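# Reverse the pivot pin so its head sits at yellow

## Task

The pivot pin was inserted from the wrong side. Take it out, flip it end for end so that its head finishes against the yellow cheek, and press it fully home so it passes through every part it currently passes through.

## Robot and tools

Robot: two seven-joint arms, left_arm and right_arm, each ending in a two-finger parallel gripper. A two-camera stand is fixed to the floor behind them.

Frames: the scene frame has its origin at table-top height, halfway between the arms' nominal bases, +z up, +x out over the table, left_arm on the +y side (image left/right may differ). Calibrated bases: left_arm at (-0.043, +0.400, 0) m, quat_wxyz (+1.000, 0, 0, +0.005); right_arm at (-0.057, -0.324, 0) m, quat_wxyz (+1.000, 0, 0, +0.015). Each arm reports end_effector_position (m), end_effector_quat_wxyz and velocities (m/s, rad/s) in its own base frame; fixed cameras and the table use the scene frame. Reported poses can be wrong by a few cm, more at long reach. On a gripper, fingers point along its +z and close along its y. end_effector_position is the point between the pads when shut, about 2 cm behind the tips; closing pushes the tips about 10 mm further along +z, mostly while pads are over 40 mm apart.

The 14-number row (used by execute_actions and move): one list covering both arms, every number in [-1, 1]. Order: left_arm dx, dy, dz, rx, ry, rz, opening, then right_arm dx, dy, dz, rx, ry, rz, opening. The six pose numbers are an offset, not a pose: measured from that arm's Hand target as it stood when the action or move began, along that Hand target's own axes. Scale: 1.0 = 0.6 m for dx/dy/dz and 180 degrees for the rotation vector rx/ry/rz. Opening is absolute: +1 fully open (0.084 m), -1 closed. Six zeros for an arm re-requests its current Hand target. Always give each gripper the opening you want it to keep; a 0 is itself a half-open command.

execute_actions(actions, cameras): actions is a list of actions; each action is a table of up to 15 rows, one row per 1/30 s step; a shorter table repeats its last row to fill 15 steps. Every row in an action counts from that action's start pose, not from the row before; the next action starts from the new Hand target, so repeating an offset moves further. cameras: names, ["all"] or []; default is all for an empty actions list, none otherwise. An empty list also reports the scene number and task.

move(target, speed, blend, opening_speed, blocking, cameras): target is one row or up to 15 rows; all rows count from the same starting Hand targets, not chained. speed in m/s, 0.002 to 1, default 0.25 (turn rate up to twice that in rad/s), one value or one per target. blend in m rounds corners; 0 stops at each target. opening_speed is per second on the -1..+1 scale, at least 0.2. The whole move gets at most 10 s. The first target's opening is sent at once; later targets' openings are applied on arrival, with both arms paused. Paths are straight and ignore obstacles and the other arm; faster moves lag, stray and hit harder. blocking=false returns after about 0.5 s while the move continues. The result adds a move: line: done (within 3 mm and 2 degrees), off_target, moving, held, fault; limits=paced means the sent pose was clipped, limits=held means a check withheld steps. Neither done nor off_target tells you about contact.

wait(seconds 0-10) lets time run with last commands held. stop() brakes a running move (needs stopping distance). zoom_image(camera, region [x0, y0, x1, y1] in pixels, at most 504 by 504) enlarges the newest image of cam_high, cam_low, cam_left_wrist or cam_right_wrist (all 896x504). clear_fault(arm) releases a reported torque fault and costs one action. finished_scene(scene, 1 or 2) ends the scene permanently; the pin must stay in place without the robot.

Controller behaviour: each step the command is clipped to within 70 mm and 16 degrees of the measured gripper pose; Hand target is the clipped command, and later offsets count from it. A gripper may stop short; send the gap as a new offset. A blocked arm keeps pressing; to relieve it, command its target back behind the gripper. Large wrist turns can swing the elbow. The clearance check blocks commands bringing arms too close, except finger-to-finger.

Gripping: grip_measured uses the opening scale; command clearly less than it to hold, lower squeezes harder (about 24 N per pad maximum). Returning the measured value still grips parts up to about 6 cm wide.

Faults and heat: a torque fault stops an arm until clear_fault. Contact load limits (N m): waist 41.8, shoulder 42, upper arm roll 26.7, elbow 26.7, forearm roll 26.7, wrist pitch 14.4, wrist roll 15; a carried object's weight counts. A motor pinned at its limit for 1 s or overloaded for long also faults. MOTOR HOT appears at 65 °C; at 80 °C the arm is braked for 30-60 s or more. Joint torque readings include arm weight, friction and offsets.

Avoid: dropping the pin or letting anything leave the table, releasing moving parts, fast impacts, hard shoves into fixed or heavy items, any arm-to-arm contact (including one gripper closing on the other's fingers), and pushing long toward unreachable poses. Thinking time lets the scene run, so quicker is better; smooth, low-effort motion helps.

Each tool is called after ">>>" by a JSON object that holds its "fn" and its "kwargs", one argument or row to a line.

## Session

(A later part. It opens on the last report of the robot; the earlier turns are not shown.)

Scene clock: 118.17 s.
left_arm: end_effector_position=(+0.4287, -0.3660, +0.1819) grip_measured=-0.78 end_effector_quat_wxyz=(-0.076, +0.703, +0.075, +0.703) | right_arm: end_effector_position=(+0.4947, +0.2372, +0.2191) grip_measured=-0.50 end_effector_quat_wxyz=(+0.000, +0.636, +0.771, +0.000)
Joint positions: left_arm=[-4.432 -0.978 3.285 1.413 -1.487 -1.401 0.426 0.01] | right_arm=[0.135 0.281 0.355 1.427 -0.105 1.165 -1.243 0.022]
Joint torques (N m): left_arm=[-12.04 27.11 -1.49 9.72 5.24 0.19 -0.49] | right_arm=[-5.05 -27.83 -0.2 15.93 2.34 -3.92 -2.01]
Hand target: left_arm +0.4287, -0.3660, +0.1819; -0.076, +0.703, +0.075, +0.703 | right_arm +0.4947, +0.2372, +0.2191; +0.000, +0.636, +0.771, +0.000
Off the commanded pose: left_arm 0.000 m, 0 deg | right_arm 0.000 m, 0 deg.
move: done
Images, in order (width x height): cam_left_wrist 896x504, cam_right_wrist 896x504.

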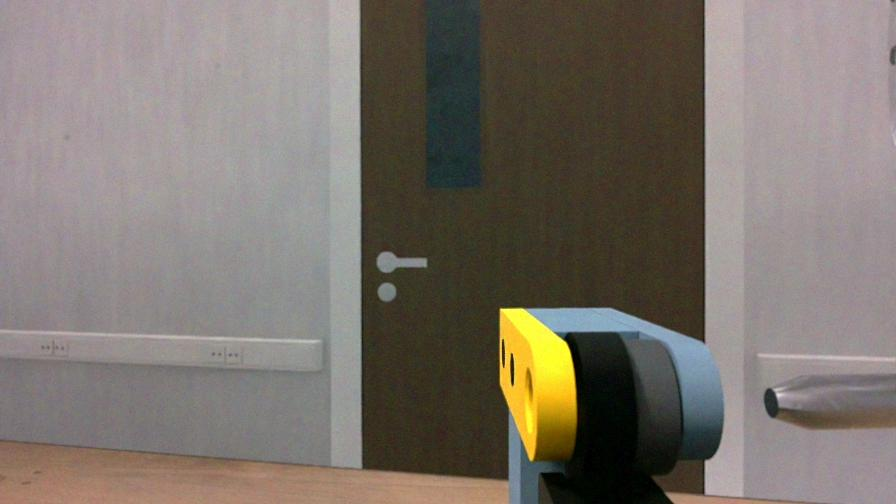

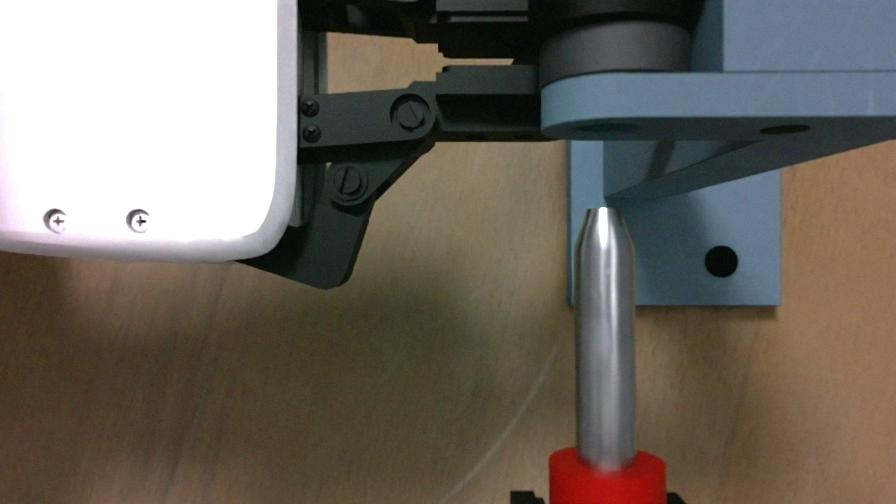

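>>> {"fn": "move", "kwargs": {
  "target": [0,0,-0.003,0,0,0,-0.95,0,0,0,0,0,0,-0.9],
  "speed": 0.02,
  "cameras": ["cam_right_wrist","cam_left_wrist"]
}}

>>> {"fn": "zoom_image", "kwargs": {
  "camera": "cam_right_wrist",
  "region": [500, 0, 740, 220]
}}

>>> {"fn": "zoom_image", "kwargs": {
  "camera": "cam_left_wrist",
  "region": [440, 270, 840, 504]
}}

Scene clock: 129.17 s.
left_arm: end_effector_position=(+0.4269, -0.3664, +0.1820) grip_measured=-0.78 end_effector_quat_wxyz=(-0.076, +0.703, +0.075, +0.703) | right_arm: end_effector_position=(+0.4947, +0.2372, +0.2191) grip_measured=-0.50 end_effector_quat_wxyz=(+0.000, +0.636, +0.771, +0.000)
Joint positions: left_arm=[-4.435 -0.977 3.284 1.412 -1.489 -1.404 0.425 0.01] | right_arm=[0.135 0.281 0.355 1.427 -0.105 1.165 -1.243 0.022]
Joint torques (N m): left_arm=[-15.33 34.84 -4.88 9.01 5.15 -1.58 -0.6] | right_arm=[-4.85 -27.94 -0.26 15.68 2.1 -3.74 -1.14]
Hand target: left_arm +0.4269, -0.3664, +0.1819; -0.076, +0.703, +0.075, +0.703 | right_arm +0.4947, +0.2372, +0.2191; +0.000, +0.636, +0.771, +0.000
Off the commanded pose: left_arm 0.000 m, 0 deg | right_arm 0.000 m, 0 deg.
move: done
Images, in order (width x height): cam_left_wrist 896x504, cam_right_wrist 896x504.

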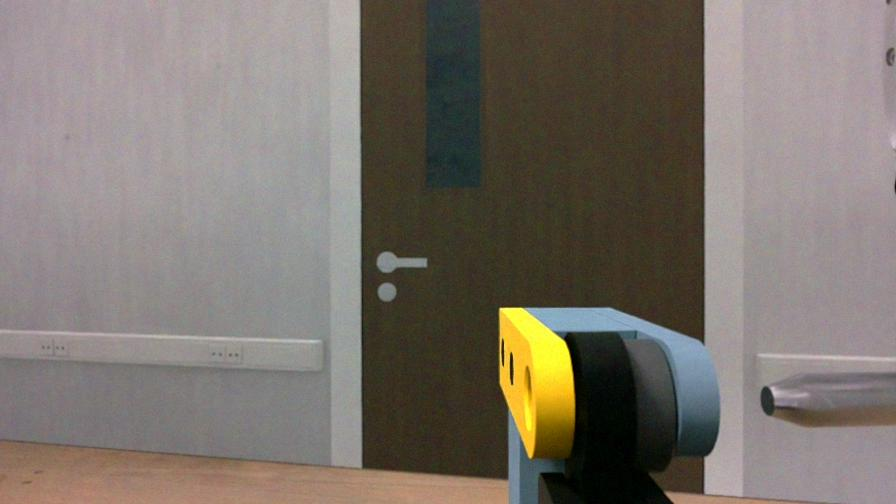

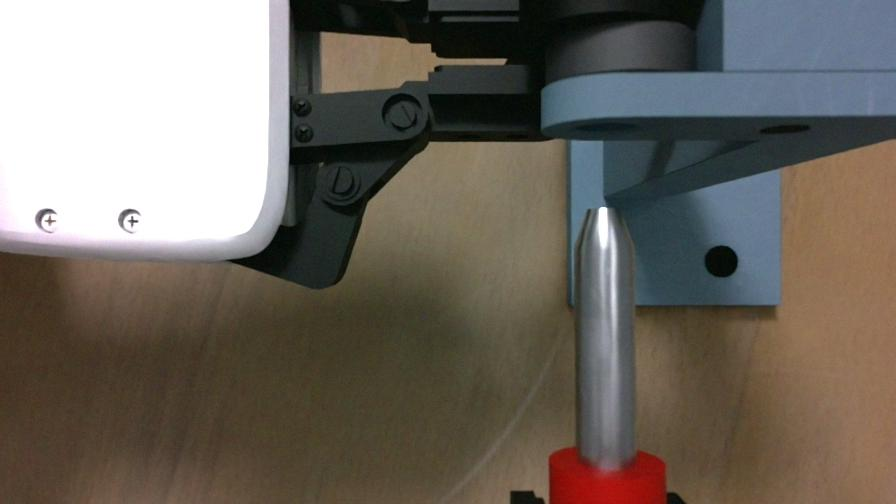

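Scaled by 2.100 from the camera's 896x504 image, which has a finer 1280x720 frame.

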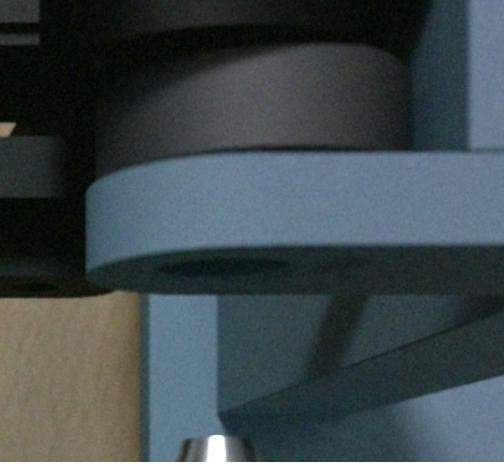

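Scaled by 1.260 from the camera's 896x504 image, which has a finer 1280x720 frame.

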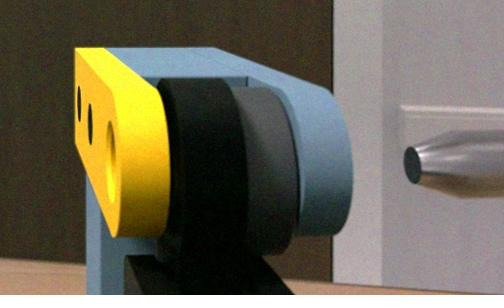

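>>> {"fn": "move", "kwargs": {
  "target": [0,0,0.004,0,0,0,-0.95,0,0,0,0,0,0,-0.9],
  "speed": 0.02,
  "cameras": ["cam_right_wrist","cam_left_wrist"]
}}

>>> {"fn": "zoom_image", "kwargs": {
  "camera": "cam_right_wrist",
  "region": [500, 0, 740, 220]
}}

>>> {"fn": "zoom_image", "kwargs": {
  "camera": "cam_left_wrist",
  "region": [440, 270, 840, 504]
}}

Scene clock: 143.13 s.
left_arm: end_effector_position=(+0.4293, -0.3659, +0.1819) grip_measured=-0.78 end_effector_quat_wxyz=(-0.076, +0.703, +0.075, +0.703) | right_arm: end_effector_position=(+0.4947, +0.2372, +0.2191) grip_measured=-0.50 end_effector_quat_wxyz=(+0.000, +0.636, +0.771, +0.000)
Joint positions: left_arm=[-4.431 -0.978 3.286 1.414 -1.486 -1.4 0.426 0.01] | right_arm=[0.135 0.281 0.355 1.427 -0.105 1.165 -1.243 0.022]
Joint torques (N m): left_arm=[-5.12 25.65 2.02 11.68 8.03 0.67 1.18] | right_arm=[-4.01 -28.25 -0.22 15.81 2.1 -3.66 -0.28]
Hand target: left_arm +0.4293, -0.3659, +0.1819; -0.076, +0.703, +0.075, +0.703 | right_arm +0.4947, +0.2372, +0.2191; +0.000, +0.636, +0.771, +0.000
Off the commanded pose: left_arm 0.000 m, 0 deg | right_arm 0.000 m, 0 deg.
move: done
Images, in order (width x height): cam_left_wrist 896x504, cam_right_wrist 896x504.

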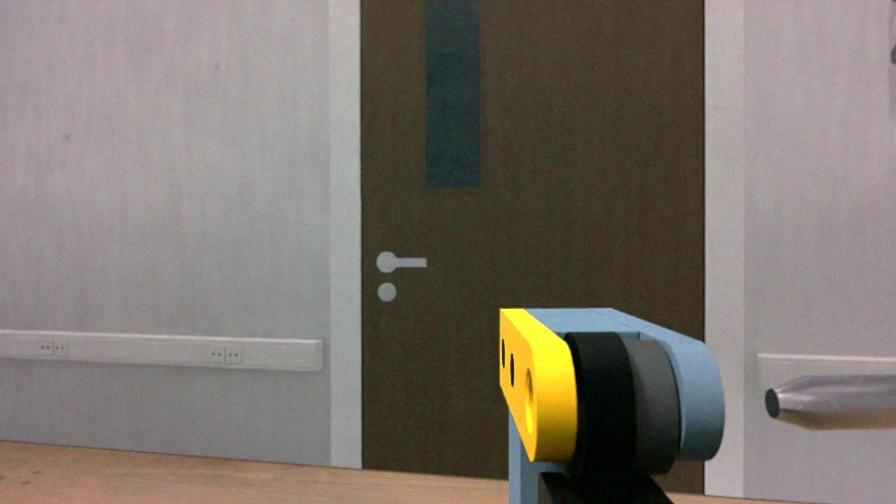

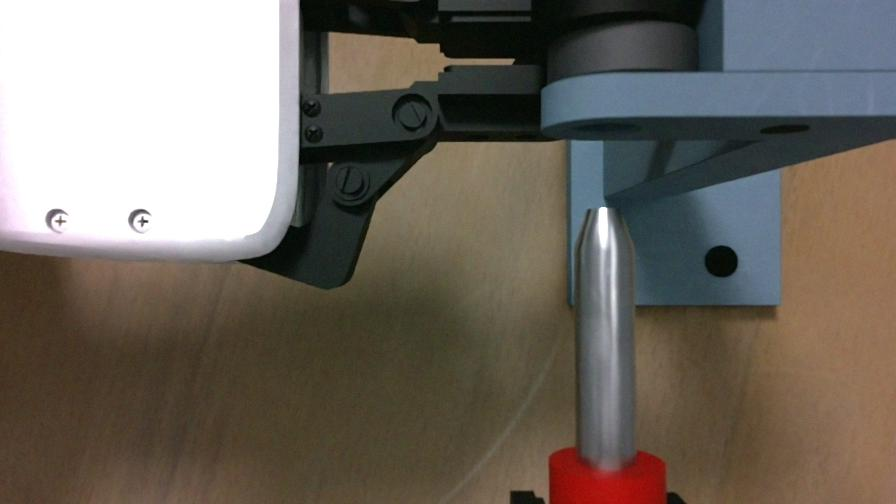

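Scaled by 2.100 from the camera's 896x504 image, which has a finer 1280x720 frame.

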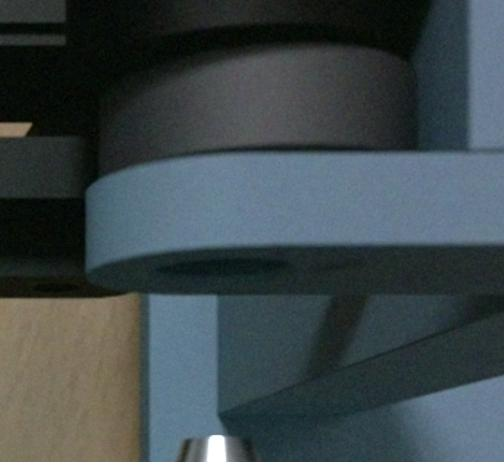

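Scaled by 1.260 from the camera's 896x504 image, which has a finer 1280x720 frame.

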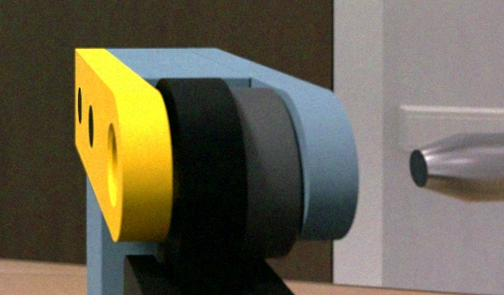

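>>> {"fn": "move", "kwargs": {
  "target": [
    [0,-0.0015,0,0,0,0,-0.95,0,0,0,0,0,0,-0.9],
    [0,-0.0015,-0.0033,0,0,0,-0.95,0,0,0,0,0,0,-0.9]
  ],
  "speed": 0.02,
  "cameras": ["cam_right_wrist"]
}}

>>> {"fn": "zoom_image", "kwargs": {
  "camera": "cam_right_wrist",
  "region": [500, 0, 740, 220]
}}

Scene clock: 166.87 s.
left_arm: end_effector_position=(+0.4272, -0.3655, +0.1819) grip_measured=-0.78 end_effector_quat_wxyz=(-0.076, +0.703, +0.075, +0.703) | right_arm: end_effector_position=(+0.4947, +0.2372, +0.2191) grip_measured=-0.50 end_effector_quat_wxyz=(+0.000, +0.636, +0.771, +0.000)
Joint positions: left_arm=[-4.434 -0.975 3.284 1.407 -1.488 -1.403 0.422 0.01] | right_arm=[0.135 0.281 0.355 1.427 -0.105 1.165 -1.243 0.022]
Joint torques (N m): left_arm=[-4.98 33.3 2.82 5.21 -0.57 -3.69 -0.95] | right_arm=[-3.17 -28.01 -0.2 15.77 2.32 -3.67 0.58]
Hand target: left_arm +0.4271, -0.3654, +0.1819; -0.076, +0.703, +0.075, +0.703 | right_arm +0.4947, +0.2372, +0.2191; +0.000, +0.636, +0.771, +0.000
Off the commanded pose: left_arm 0.000 m, 0 deg | right_arm 0.000 m, 0 deg.
move: done
Images, in order (width x height): cam_right_wrist 896x504.

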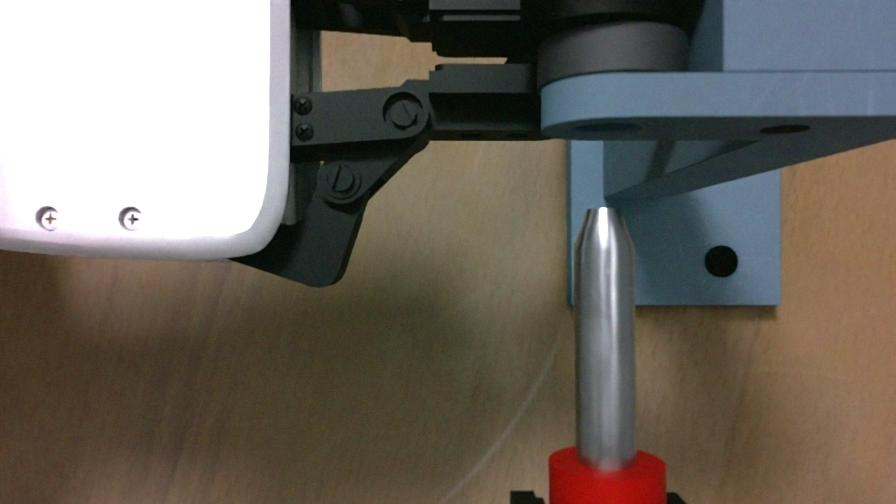

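Scaled by 2.100 from the camera's 896x504 image, which has a finer 1280x720 frame.

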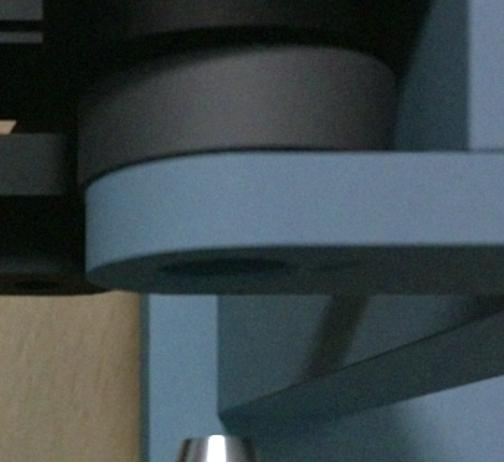

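>>> {"fn": "move", "kwargs": {
  "target": [0,0,0,0,0,0,-0.95,0.042,0,0,0,0,0,-0.9],
  "speed": 0.03,
  "cameras": ["cam_right_wrist","cam_left_wrist"]
}}

Scene clock: 180.13 s.
left_arm: end_effector_position=(+0.4271, -0.3654, +0.1819) grip_measured=-0.78 end_effector_quat_wxyz=(-0.076, +0.703, +0.075, +0.703) | right_arm: end_effector_position=(+0.4899, +0.2619, +0.2191) grip_measured=-0.50 end_effector_quat_wxyz=(+0.000, +0.636, +0.771, +0.000)
Joint positions: left_arm=[-4.434 -0.975 3.284 1.407 -1.488 -1.403 0.422 0.01] | right_arm=[0.172 0.307 0.368 1.46 -0.119 1.175 -1.191 0.022]
Joint torques (N m): left_arm=[3.36 32.36 6.18 5.63 -0.38 -3.11 -0.94] | right_arm=[5.42 -16.52 4.46 21.34 -1.95 0.17 2.23]
Hand target: left_arm +0.4271, -0.3654, +0.1819; -0.076, +0.703, +0.075, +0.703 | right_arm +0.4899, +0.2619, +0.2191; +0.000, +0.636, +0.771, +0.000
Off the commanded pose: left_arm 0.000 m, 0 deg | right_arm 0.000 m, 0 deg.
move: done
Images, in order (width x height): cam_left_wrist 896x504, cam_right_wrist 896x504.

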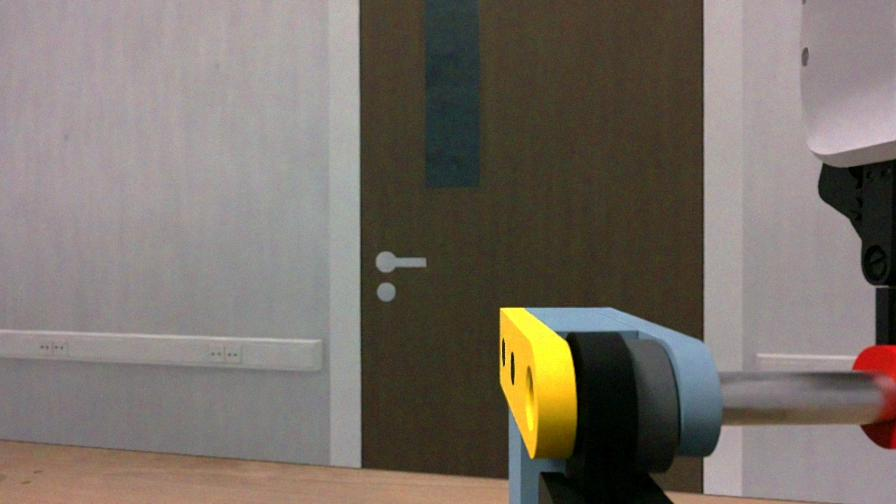

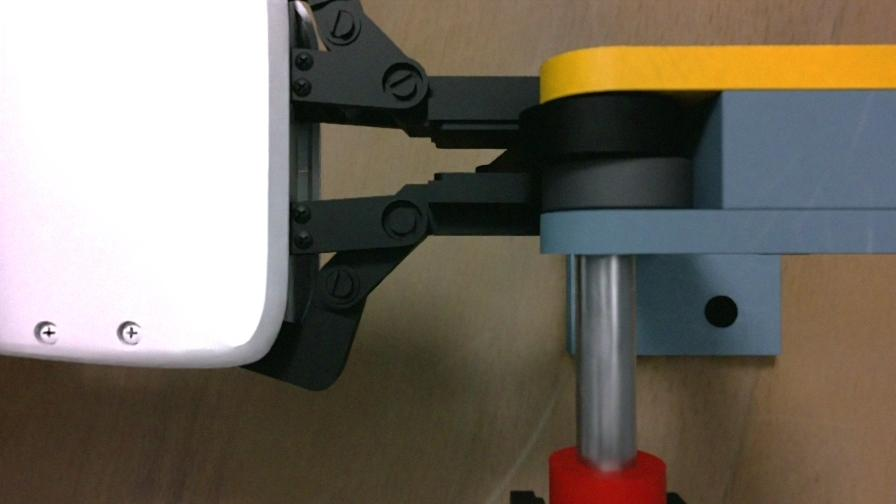

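>>> {"fn": "move", "kwargs": {
  "target": [0,0,0,0,0,0,-0.95,0.0075,0,0,0,0,0,-0.9],
  "speed": 0.02,
  "cameras": ["cam_right_wrist"]
}}

>>> {"fn": "zoom_image", "kwargs": {
  "camera": "cam_right_wrist",
  "region": [490, 40, 740, 270]
}}

Scene clock: 185.30 s.
left_arm: end_effector_position=(+0.4271, -0.3654, +0.1819) grip_measured=-0.78 end_effector_quat_wxyz=(-0.076, +0.703, +0.075, +0.703) | right_arm: end_effector_position=(+0.4891, +0.2663, +0.2191) grip_measured=-0.50 end_effector_quat_wxyz=(+0.000, +0.636, +0.771, +0.000)
Joint positions: left_arm=[-4.434 -0.975 3.284 1.407 -1.488 -1.403 0.422 0.01] | right_arm=[0.179 0.312 0.371 1.467 -0.121 1.177 -1.182 0.022]
Joint torques (N m): left_arm=[3.33 31.46 6.03 5.81 1.56 -2.64 -0.85] | right_arm=[5.36 -16.69 4.67 21.41 -1.95 0.02 2.11]
Hand target: left_arm +0.4271, -0.3654, +0.1819; -0.076, +0.703, +0.075, +0.703 | right_arm +0.4891, +0.2663, +0.2191; +0.000, +0.636, +0.771, +0.000
Off the commanded pose: left_arm 0.000 m, 0 deg | right_arm 0.000 m, 0 deg.
move: done
Images, in order (width x height): cam_right_wrist 896x504.

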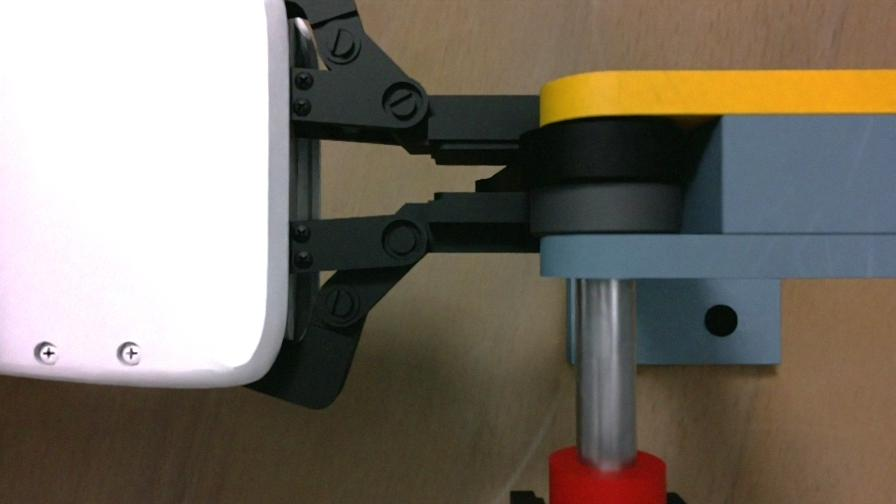

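Scaled by 2.016 from the camera's 896x504 image, which has a finer 1280x720 frame.

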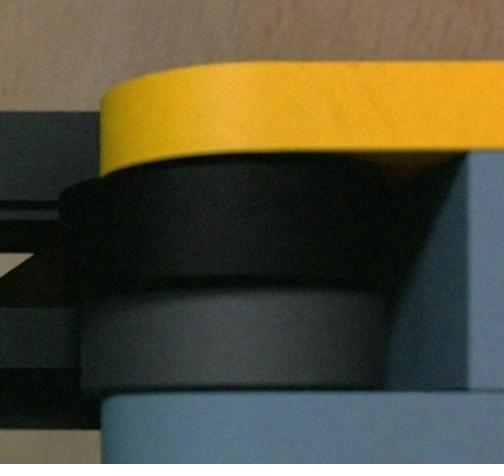

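>>> {"fn": "move", "kwargs": {
  "target": [0,0,0.0027,0,0,0,-0.95,0,0,0,0,0,0,-0.9],
  "speed": 0.02,
  "cameras": ["cam_right_wrist","cam_left_wrist"]
}}

>>> {"fn": "zoom_image", "kwargs": {
  "camera": "cam_right_wrist",
  "region": [490, 40, 740, 270]
}}

>>> {"fn": "zoom_image", "kwargs": {
  "camera": "cam_left_wrist",
  "region": [440, 270, 840, 504]
}}

Scene clock: 190.20 s.
left_arm: end_effector_position=(+0.4287, -0.3651, +0.1819) grip_measured=-0.78 end_effector_quat_wxyz=(-0.076, +0.703, +0.075, +0.703) | right_arm: end_effector_position=(+0.4891, +0.2663, +0.2191) grip_measured=-0.50 end_effector_quat_wxyz=(+0.000, +0.636, +0.771, +0.000)
Joint positions: left_arm=[-4.432 -0.976 3.286 1.409 -1.486 -1.401 0.422 0.01] | right_arm=[0.179 0.312 0.371 1.467 -0.121 1.177 -1.182 0.022]
Joint torques (N m): left_arm=[4.04 24.42 8.32 8.19 3.01 -1.14 0.74] | right_arm=[5.63 -16.52 4.59 21.26 -1.73 -0.07 1.96]
Hand target: left_arm +0.4287, -0.3651, +0.1819; -0.076, +0.703, +0.075, +0.703 | right_arm +0.4891, +0.2663, +0.2191; +0.000, +0.636, +0.771, +0.000
Off the commanded pose: left_arm 0.000 m, 0 deg | right_arm 0.000 m, 0 deg.
move: done
Images, in order (width x height): cam_left_wrist 896x504, cam_right_wrist 896x504.

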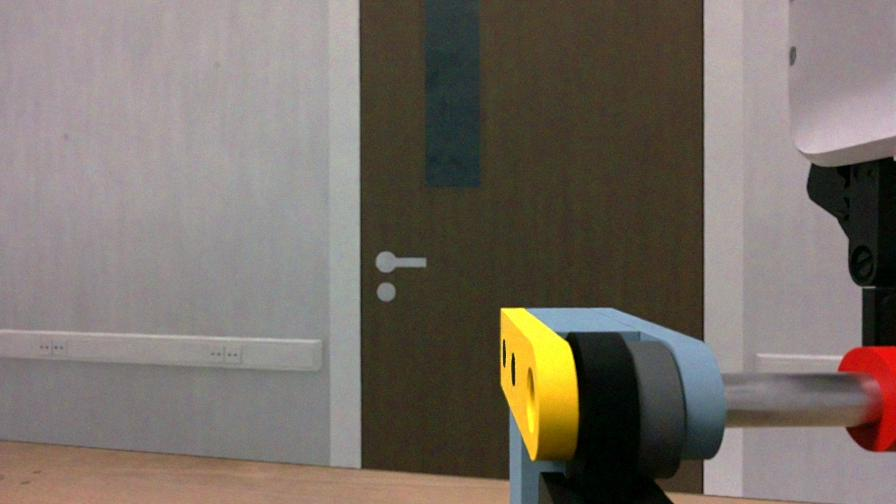

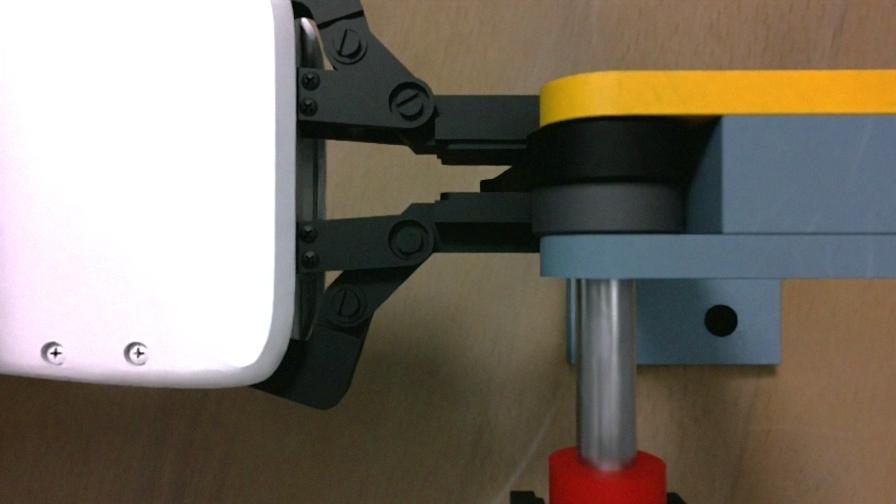

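Scaled by 2.016 from the camera's 896x504 image, which has a finer 1280x720 frame.

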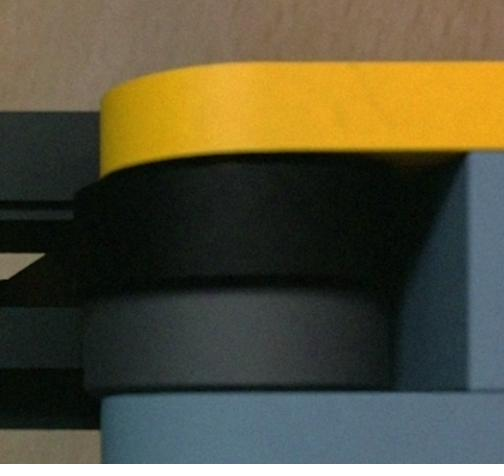

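Scaled by 1.260 from the camera's 896x504 image, which has a finer 1280x720 frame.

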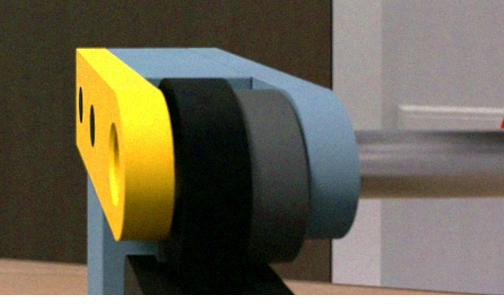

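>>> {"fn": "move", "kwargs": {
  "target": [
    [0.0008,0,0,0,0,0,-0.95,0,0,0,0,0,0,-0.9],
    [0.0008,0,0,0,0,0,-0.95,-0.0495,0,0,0,0,0,-0.9]
  ],
  "speed": 0.04,
  "cameras": ["cam_right_wrist","cam_left_wrist"]
}}

>>> {"fn": "zoom_image", "kwargs": {
  "camera": "cam_right_wrist",
  "region": [500, 0, 740, 220]
}}

>>> {"fn": "zoom_image", "kwargs": {
  "camera": "cam_left_wrist",
  "region": [440, 270, 840, 504]
}}

Scene clock: 197.23 s.
left_arm: end_effector_position=(+0.4287, -0.3651, +0.1824) grip_measured=-0.78 end_effector_quat_wxyz=(-0.076, +0.703, +0.075, +0.703) | right_arm: end_effector_position=(+0.4947, +0.2372, +0.2191) grip_measured=-0.50 end_effector_quat_wxyz=(+0.000, +0.636, +0.771, +0.000)
Joint positions: left_arm=[-4.432 -0.975 3.286 1.408 -1.486 -1.401 0.423 0.01] | right_arm=[0.135 0.281 0.355 1.427 -0.105 1.165 -1.243 0.022]
Joint torques (N m): left_arm=[-2.66 33.35 5.92 5.14 3 -1.72 0.69] | right_arm=[-4.84 -28.27 -0.22 15.69 2.65 -4.05 -2.05]
Hand target: left_arm +0.4287, -0.3651, +0.1824; -0.076, +0.703, +0.075, +0.703 | right_arm +0.4947, +0.2372, +0.2191; +0.000, +0.636, +0.771, +0.000
Off the commanded pose: left_arm 0.000 m, 0 deg | right_arm 0.000 m, 0 deg.
move: done
Images, in order (width x height): cam_left_wrist 896x504, cam_right_wrist 896x504.

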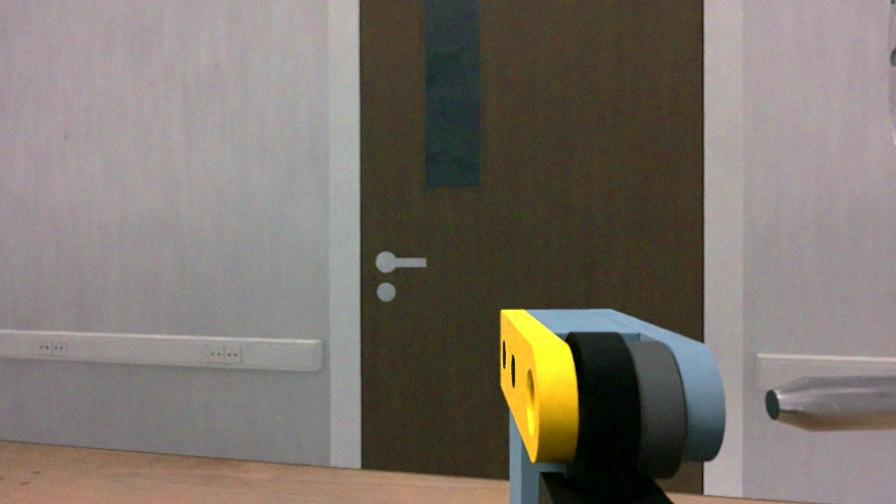

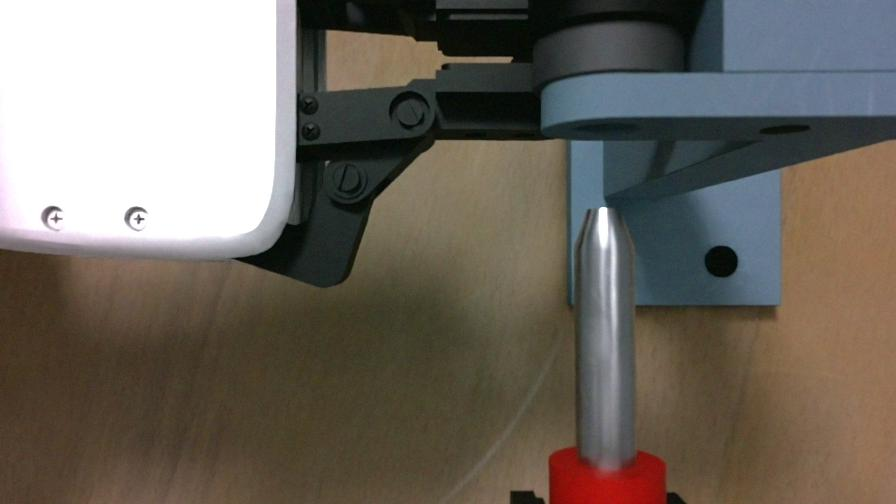

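Scaled by 2.100 from the camera's 896x504 image, which has a finer 1280x720 frame.

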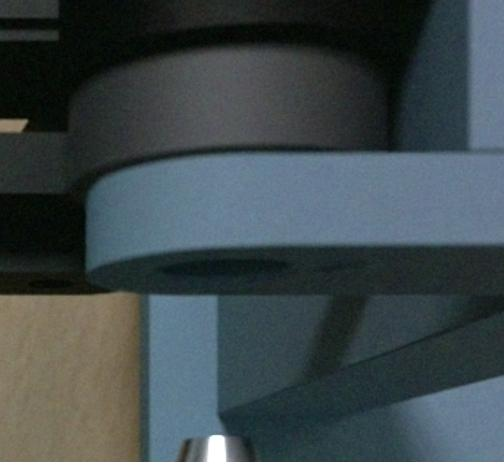

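Scaled by 1.260 from the camera's 896x504 image, which has a finer 1280x720 frame.

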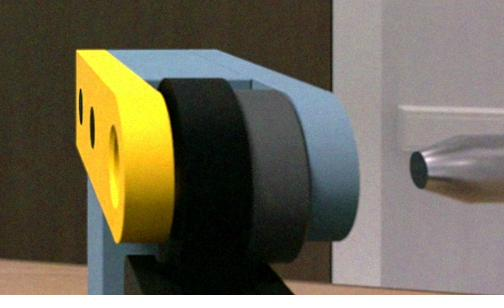

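>>> {"fn": "move", "kwargs": {
  "target": [
    [0,0,0,0,0,0,-0.95,0,0,-0.1167,0,0,0,-0.9],
    [0,0,0,0,0,0,-0.95,0,0,-0.1167,0,0.0566,0.4968,-0.9],
    [0,0,0,0,0,0,-0.95,0,-0.0033,-0.1167,0,0.1132,0.9936,-0.9]
  ],
  "speed": [0.2,0.5,0.5],
  "blend": [0.01,0.01,0]
}}

>>> {"fn": "move", "kwargs": {
  "target": [0,0,0,0,0,0,-0.95,-0.365,0.0019,0.008,0,0,0,-0.9],
  "speed": 0.18,
  "cameras": ["cam_left_wrist","cam_right_wrist"]
}}

Scene clock: 208.13 s.
left_arm: end_effector_position=(+0.4287, -0.3651, +0.1824) grip_measured=-0.78 end_effector_quat_wxyz=(-0.076, +0.703, +0.075, +0.703) | right_arm: end_effector_position=(+0.4927, +0.2368, +0.2891) grip_measured=-0.50 end_effector_quat_wxyz=(-0.087, +0.766, -0.632, +0.072)
Joint positions: left_arm=[-4.432 -0.975 3.286 1.408 -1.486 -1.401 0.423 0.01] | right_arm=[0.283 0.057 0.194 1.294 -0.087 1.021 1.893 0.022]
Joint torques (N m): left_arm=[-4.12 33.37 5.33 5.19 2.85 -2.63 0.64] | right_arm=[5.58 -13.16 2.44 22.27 -2.03 -0.44 2.04]
Hand target: left_arm +0.4287, -0.3651, +0.1824; -0.076, +0.703, +0.075, +0.703 | right_arm +0.4927, +0.2368, +0.2891; -0.087, +0.766, -0.632, +0.072
Off the commanded pose: left_arm 0.000 m, 0 deg | right_arm 0.000 m, 0 deg.
move: done

Scene clock: 209.83 s.
left_arm: end_effector_position=(+0.4287, -0.3651, +0.1824) grip_measured=-0.78 end_effector_quat_wxyz=(-0.076, +0.703, +0.075, +0.703) | right_arm: end_effector_position=(+0.4511, +0.4518, +0.2842) grip_measured=-0.50 end_effector_quat_wxyz=(-0.087, +0.766, -0.632, +0.072)
Joint positions: left_arm=[-4.432 -0.975 3.286 1.408 -1.486 -1.401 0.423 0.01] | right_arm=[0.589 0.434 0.326 1.776 -0.299 1.197 2.341 0.022]
Joint torques (N m): left_arm=[-3.9 33.36 5.33 5.32 2.95 -2.54 0.7] | right_arm=[4.99 -19.88 0.31 21.77 -2.33 -0.23 2.17]
Hand target: left_arm +0.4287, -0.3651, +0.1824; -0.076, +0.703, +0.075, +0.703 | right_arm +0.4511, +0.4518, +0.2842; -0.087, +0.766, -0.632, +0.072
Off the commanded pose: left_arm 0.000 m, 0 deg | right_arm 0.000 m, 0 deg.
move: done
Images, in order (width x height): cam_left_wrist 896x504, cam_right_wrist 896x504.

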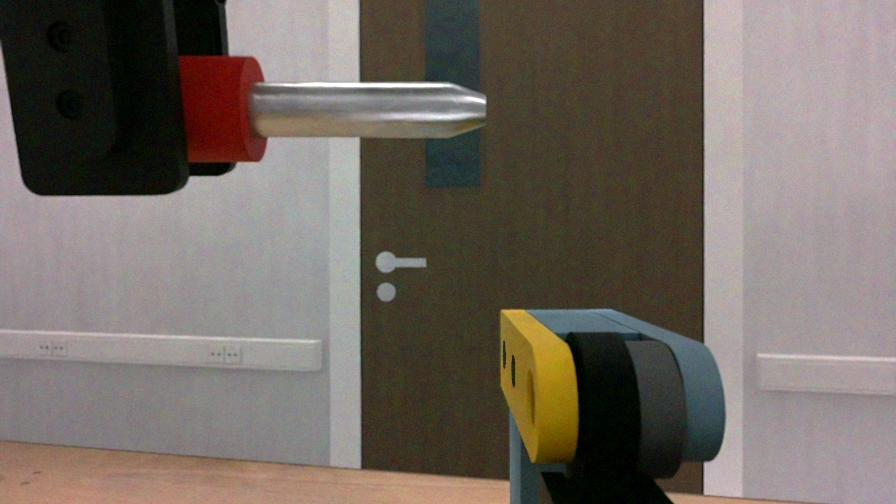

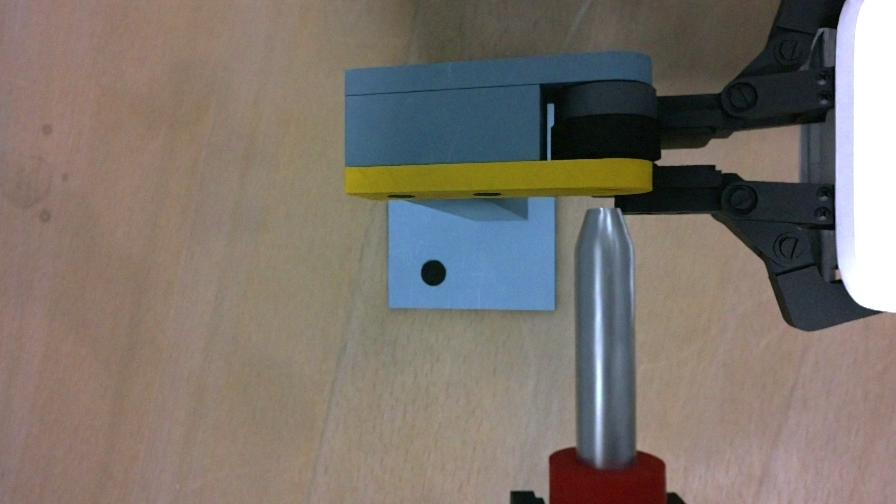

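>>> {"fn": "move", "kwargs": {
  "target": [0,0,0,0,0,0,-0.95,0,0.0243,0.1055,0,0,0,-0.9],
  "speed": 0.1,
  "cameras": ["cam_left_wrist","cam_right_wrist"]
}}

>>> {"fn": "zoom_image", "kwargs": {
  "camera": "cam_right_wrist",
  "region": [480, 40, 720, 250]
}}

>>> {"fn": "zoom_image", "kwargs": {
  "camera": "cam_left_wrist",
  "region": [340, 270, 740, 504]
}}

Scene clock: 215.17 s.
left_arm: end_effector_position=(+0.4287, -0.3651, +0.1824) grip_measured=-0.78 end_effector_quat_wxyz=(-0.076, +0.703, +0.075, +0.703) | right_arm: end_effector_position=(+0.4512, +0.4518, +0.2192) grip_measured=-0.50 end_effector_quat_wxyz=(-0.088, +0.766, -0.632, +0.072)
Joint positions: left_arm=[-4.432 -0.975 3.286 1.408 -1.486 -1.401 0.423 0.01] | right_arm=[0.58 0.456 0.315 1.624 -0.324 1.027 2.378 0.022]
Joint torques (N m): left_arm=[-3.86 33.27 5.48 5.24 2.9 -2.61 0.64] | right_arm=[-4.15 -19.81 0.31 15.95 -2.12 -4.08 2.18]
Hand target: left_arm +0.4287, -0.3651, +0.1824; -0.076, +0.703, +0.075, +0.703 | right_arm +0.4512, +0.4518, +0.2192; -0.087, +0.766, -0.632, +0.072
Off the commanded pose: left_arm 0.000 m, 0 deg | right_arm 0.000 m, 0 deg.
move: done
Images, in order (width x height): cam_left_wrist 896x504, cam_right_wrist 896x504.

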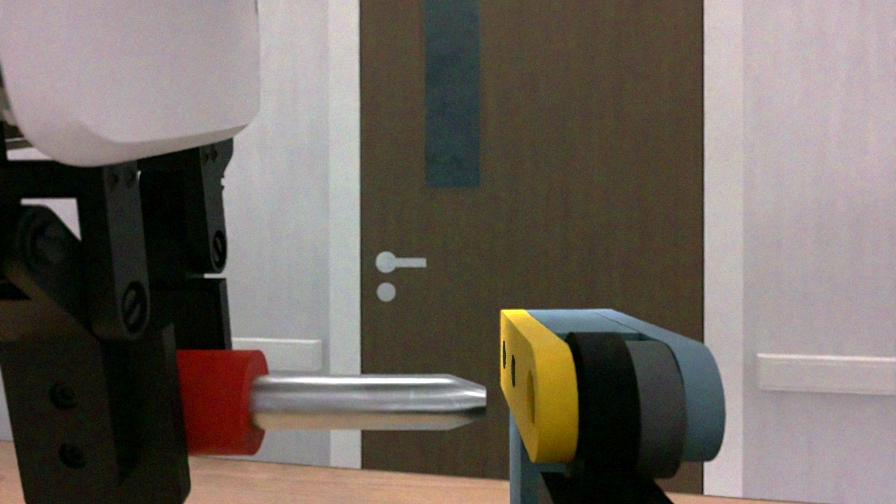

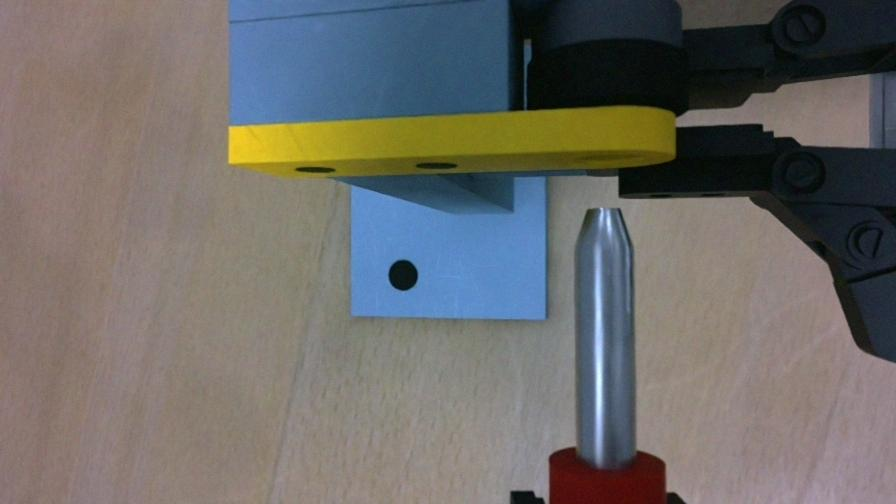

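Scaled by 2.100 from the camera's 896x504 image, which has a finer 1280x720 frame.

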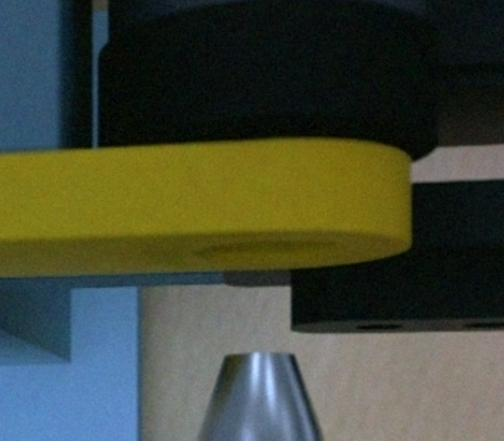

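Scaled by 1.260 from the camera's 896x504 image, which has a finer 1280x720 frame.

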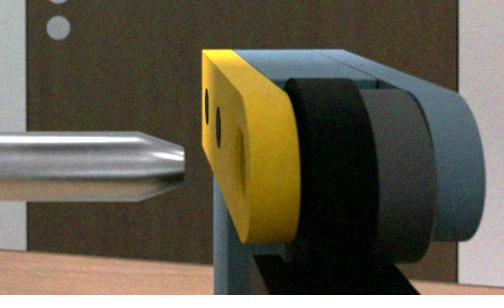

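>>> {"fn": "move", "kwargs": {
  "target": [
    [0,0,0,0,0,0,-0.95,0,0.0032,-0.0008,0,0,0,-0.9],
    [0,0,0,0,0,0,-0.95,0.037,0.0032,-0.0008,0,0,0,-0.95]
  ],
  "speed": 0.03,
  "cameras": ["cam_left_wrist","cam_right_wrist"]
}}

>>> {"fn": "zoom_image", "kwargs": {
  "camera": "cam_left_wrist",
  "region": [440, 270, 840, 504]
}}

Scene clock: 226.60 s.
left_arm: end_effector_position=(+0.4287, -0.3651, +0.1824) grip_measured=-0.78 end_effector_quat_wxyz=(-0.076, +0.703, +0.075, +0.703) | right_arm: end_effector_position=(+0.4535, +0.4296, +0.2192) grip_measured=-0.50 end_effector_quat_wxyz=(-0.087, +0.766, -0.632, +0.072)
Joint positions: left_arm=[-4.432 -0.975 3.286 1.408 -1.486 -1.401 0.423 0.01] | right_arm=[0.54 0.402 0.314 1.544 -0.305 0.994 2.346 0.022]
Joint torques (N m): left_arm=[-3.85 33.24 5.46 5.16 2.8 -2.61 0.52] | right_arm=[-4.06 -30.25 1.22 14.42 2.55 -2.87 -1.74]
Hand target: left_arm +0.4287, -0.3651, +0.1824; -0.076, +0.703, +0.075, +0.703 | right_arm +0.4535, +0.4296, +0.2192; -0.087, +0.766, -0.632, +0.072
Off the commanded pose: left_arm 0.000 m, 0 deg | right_arm 0.000 m, 0 deg.
move: done
Images, in order (width x height): cam_left_wrist 896x504, cam_right_wrist 896x504.

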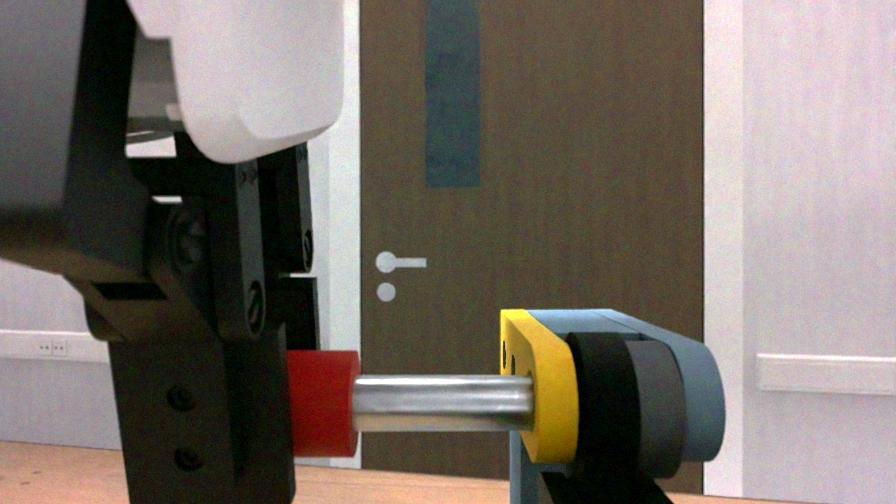

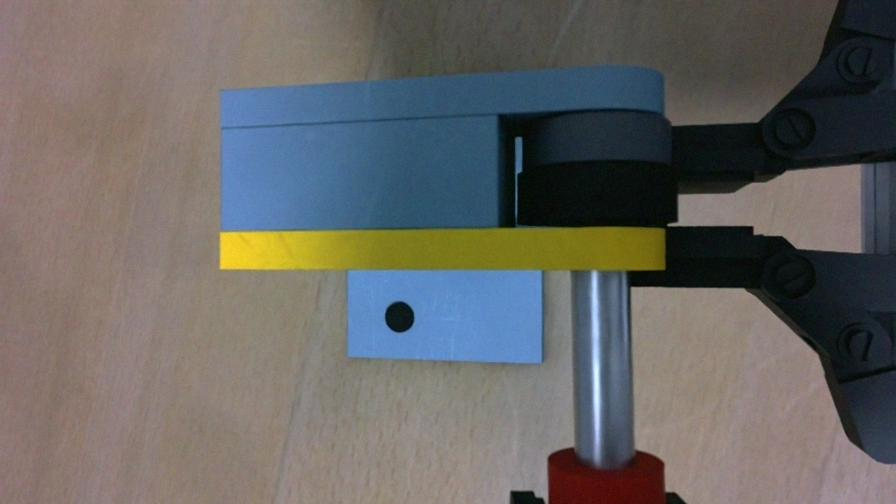

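Scaled by 1.260 from the camera's 896x504 image, which has a finer 1280x720 frame.

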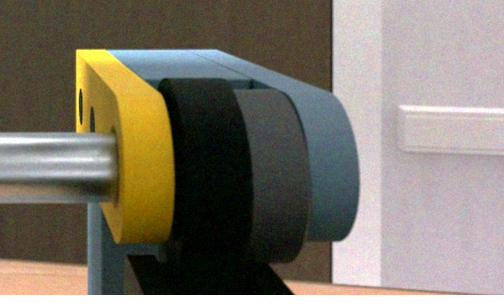

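>>> {"fn": "move", "kwargs": {
  "target": [0,0,0,0,0,0,-0.95,0.0217,0,0,0,0,0,-0.95],
  "speed": 0.025,
  "cameras": ["cam_left_wrist","cam_right_wrist"]
}}

>>> {"fn": "zoom_image", "kwargs": {
  "camera": "cam_left_wrist",
  "region": [440, 270, 840, 504]
}}

Scene clock: 230.67 s.
left_arm: end_effector_position=(+0.4287, -0.3651, +0.1824) grip_measured=-0.78 end_effector_quat_wxyz=(-0.076, +0.703, +0.075, +0.703) | right_arm: end_effector_position=(+0.4559, +0.4169, +0.2192) grip_measured=-0.50 end_effector_quat_wxyz=(-0.087, +0.766, -0.632, +0.072)
Joint positions: left_arm=[-4.432 -0.975 3.286 1.408 -1.486 -1.401 0.423 0.01] | right_arm=[0.518 0.375 0.313 1.505 -0.294 0.978 2.324 0.022]
Joint torques (N m): left_arm=[-2.77 32.11 5.37 5.28 1.92 -2.62 0.53] | right_arm=[-3.38 -29.75 1.03 13.17 2.68 -2.77 -1.56]
Hand target: left_arm +0.4287, -0.3651, +0.1824; -0.076, +0.703, +0.075, +0.703 | right_arm +0.4559, +0.4168, +0.2192; -0.087, +0.766, -0.632, +0.072
Off the commanded pose: left_arm 0.000 m, 0 deg | right_arm 0.000 m, 0 deg.
move: done
Images, in order (width x height): cam_left_wrist 896x504, cam_right_wrist 896x504.

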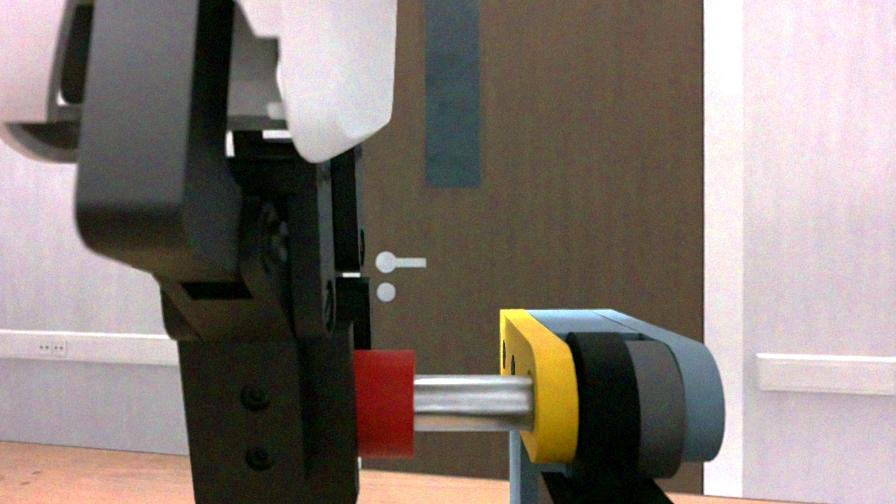

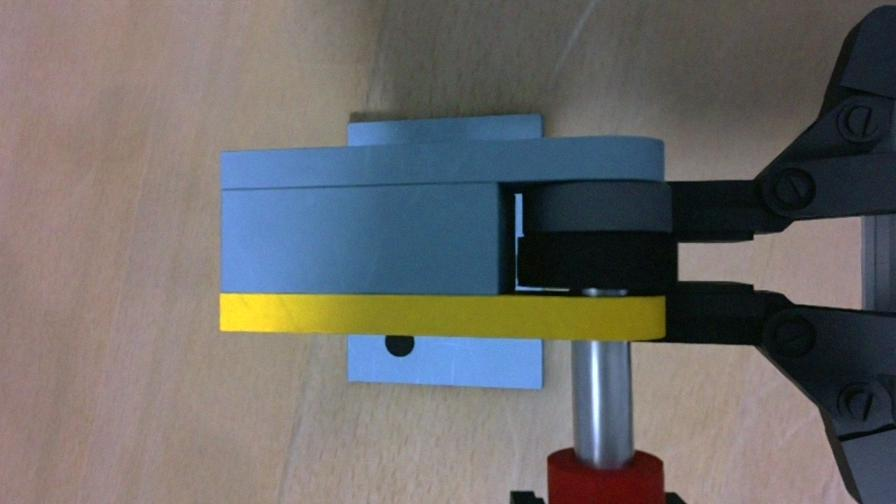

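Scaled by 1.260 from the camera's 896x504 image, which has a finer 1280x720 frame.

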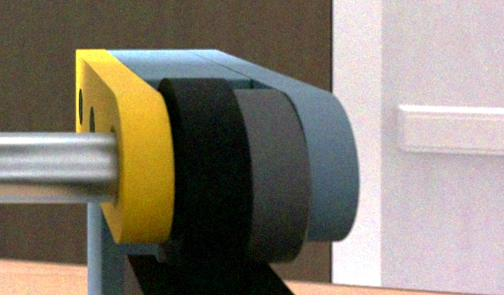

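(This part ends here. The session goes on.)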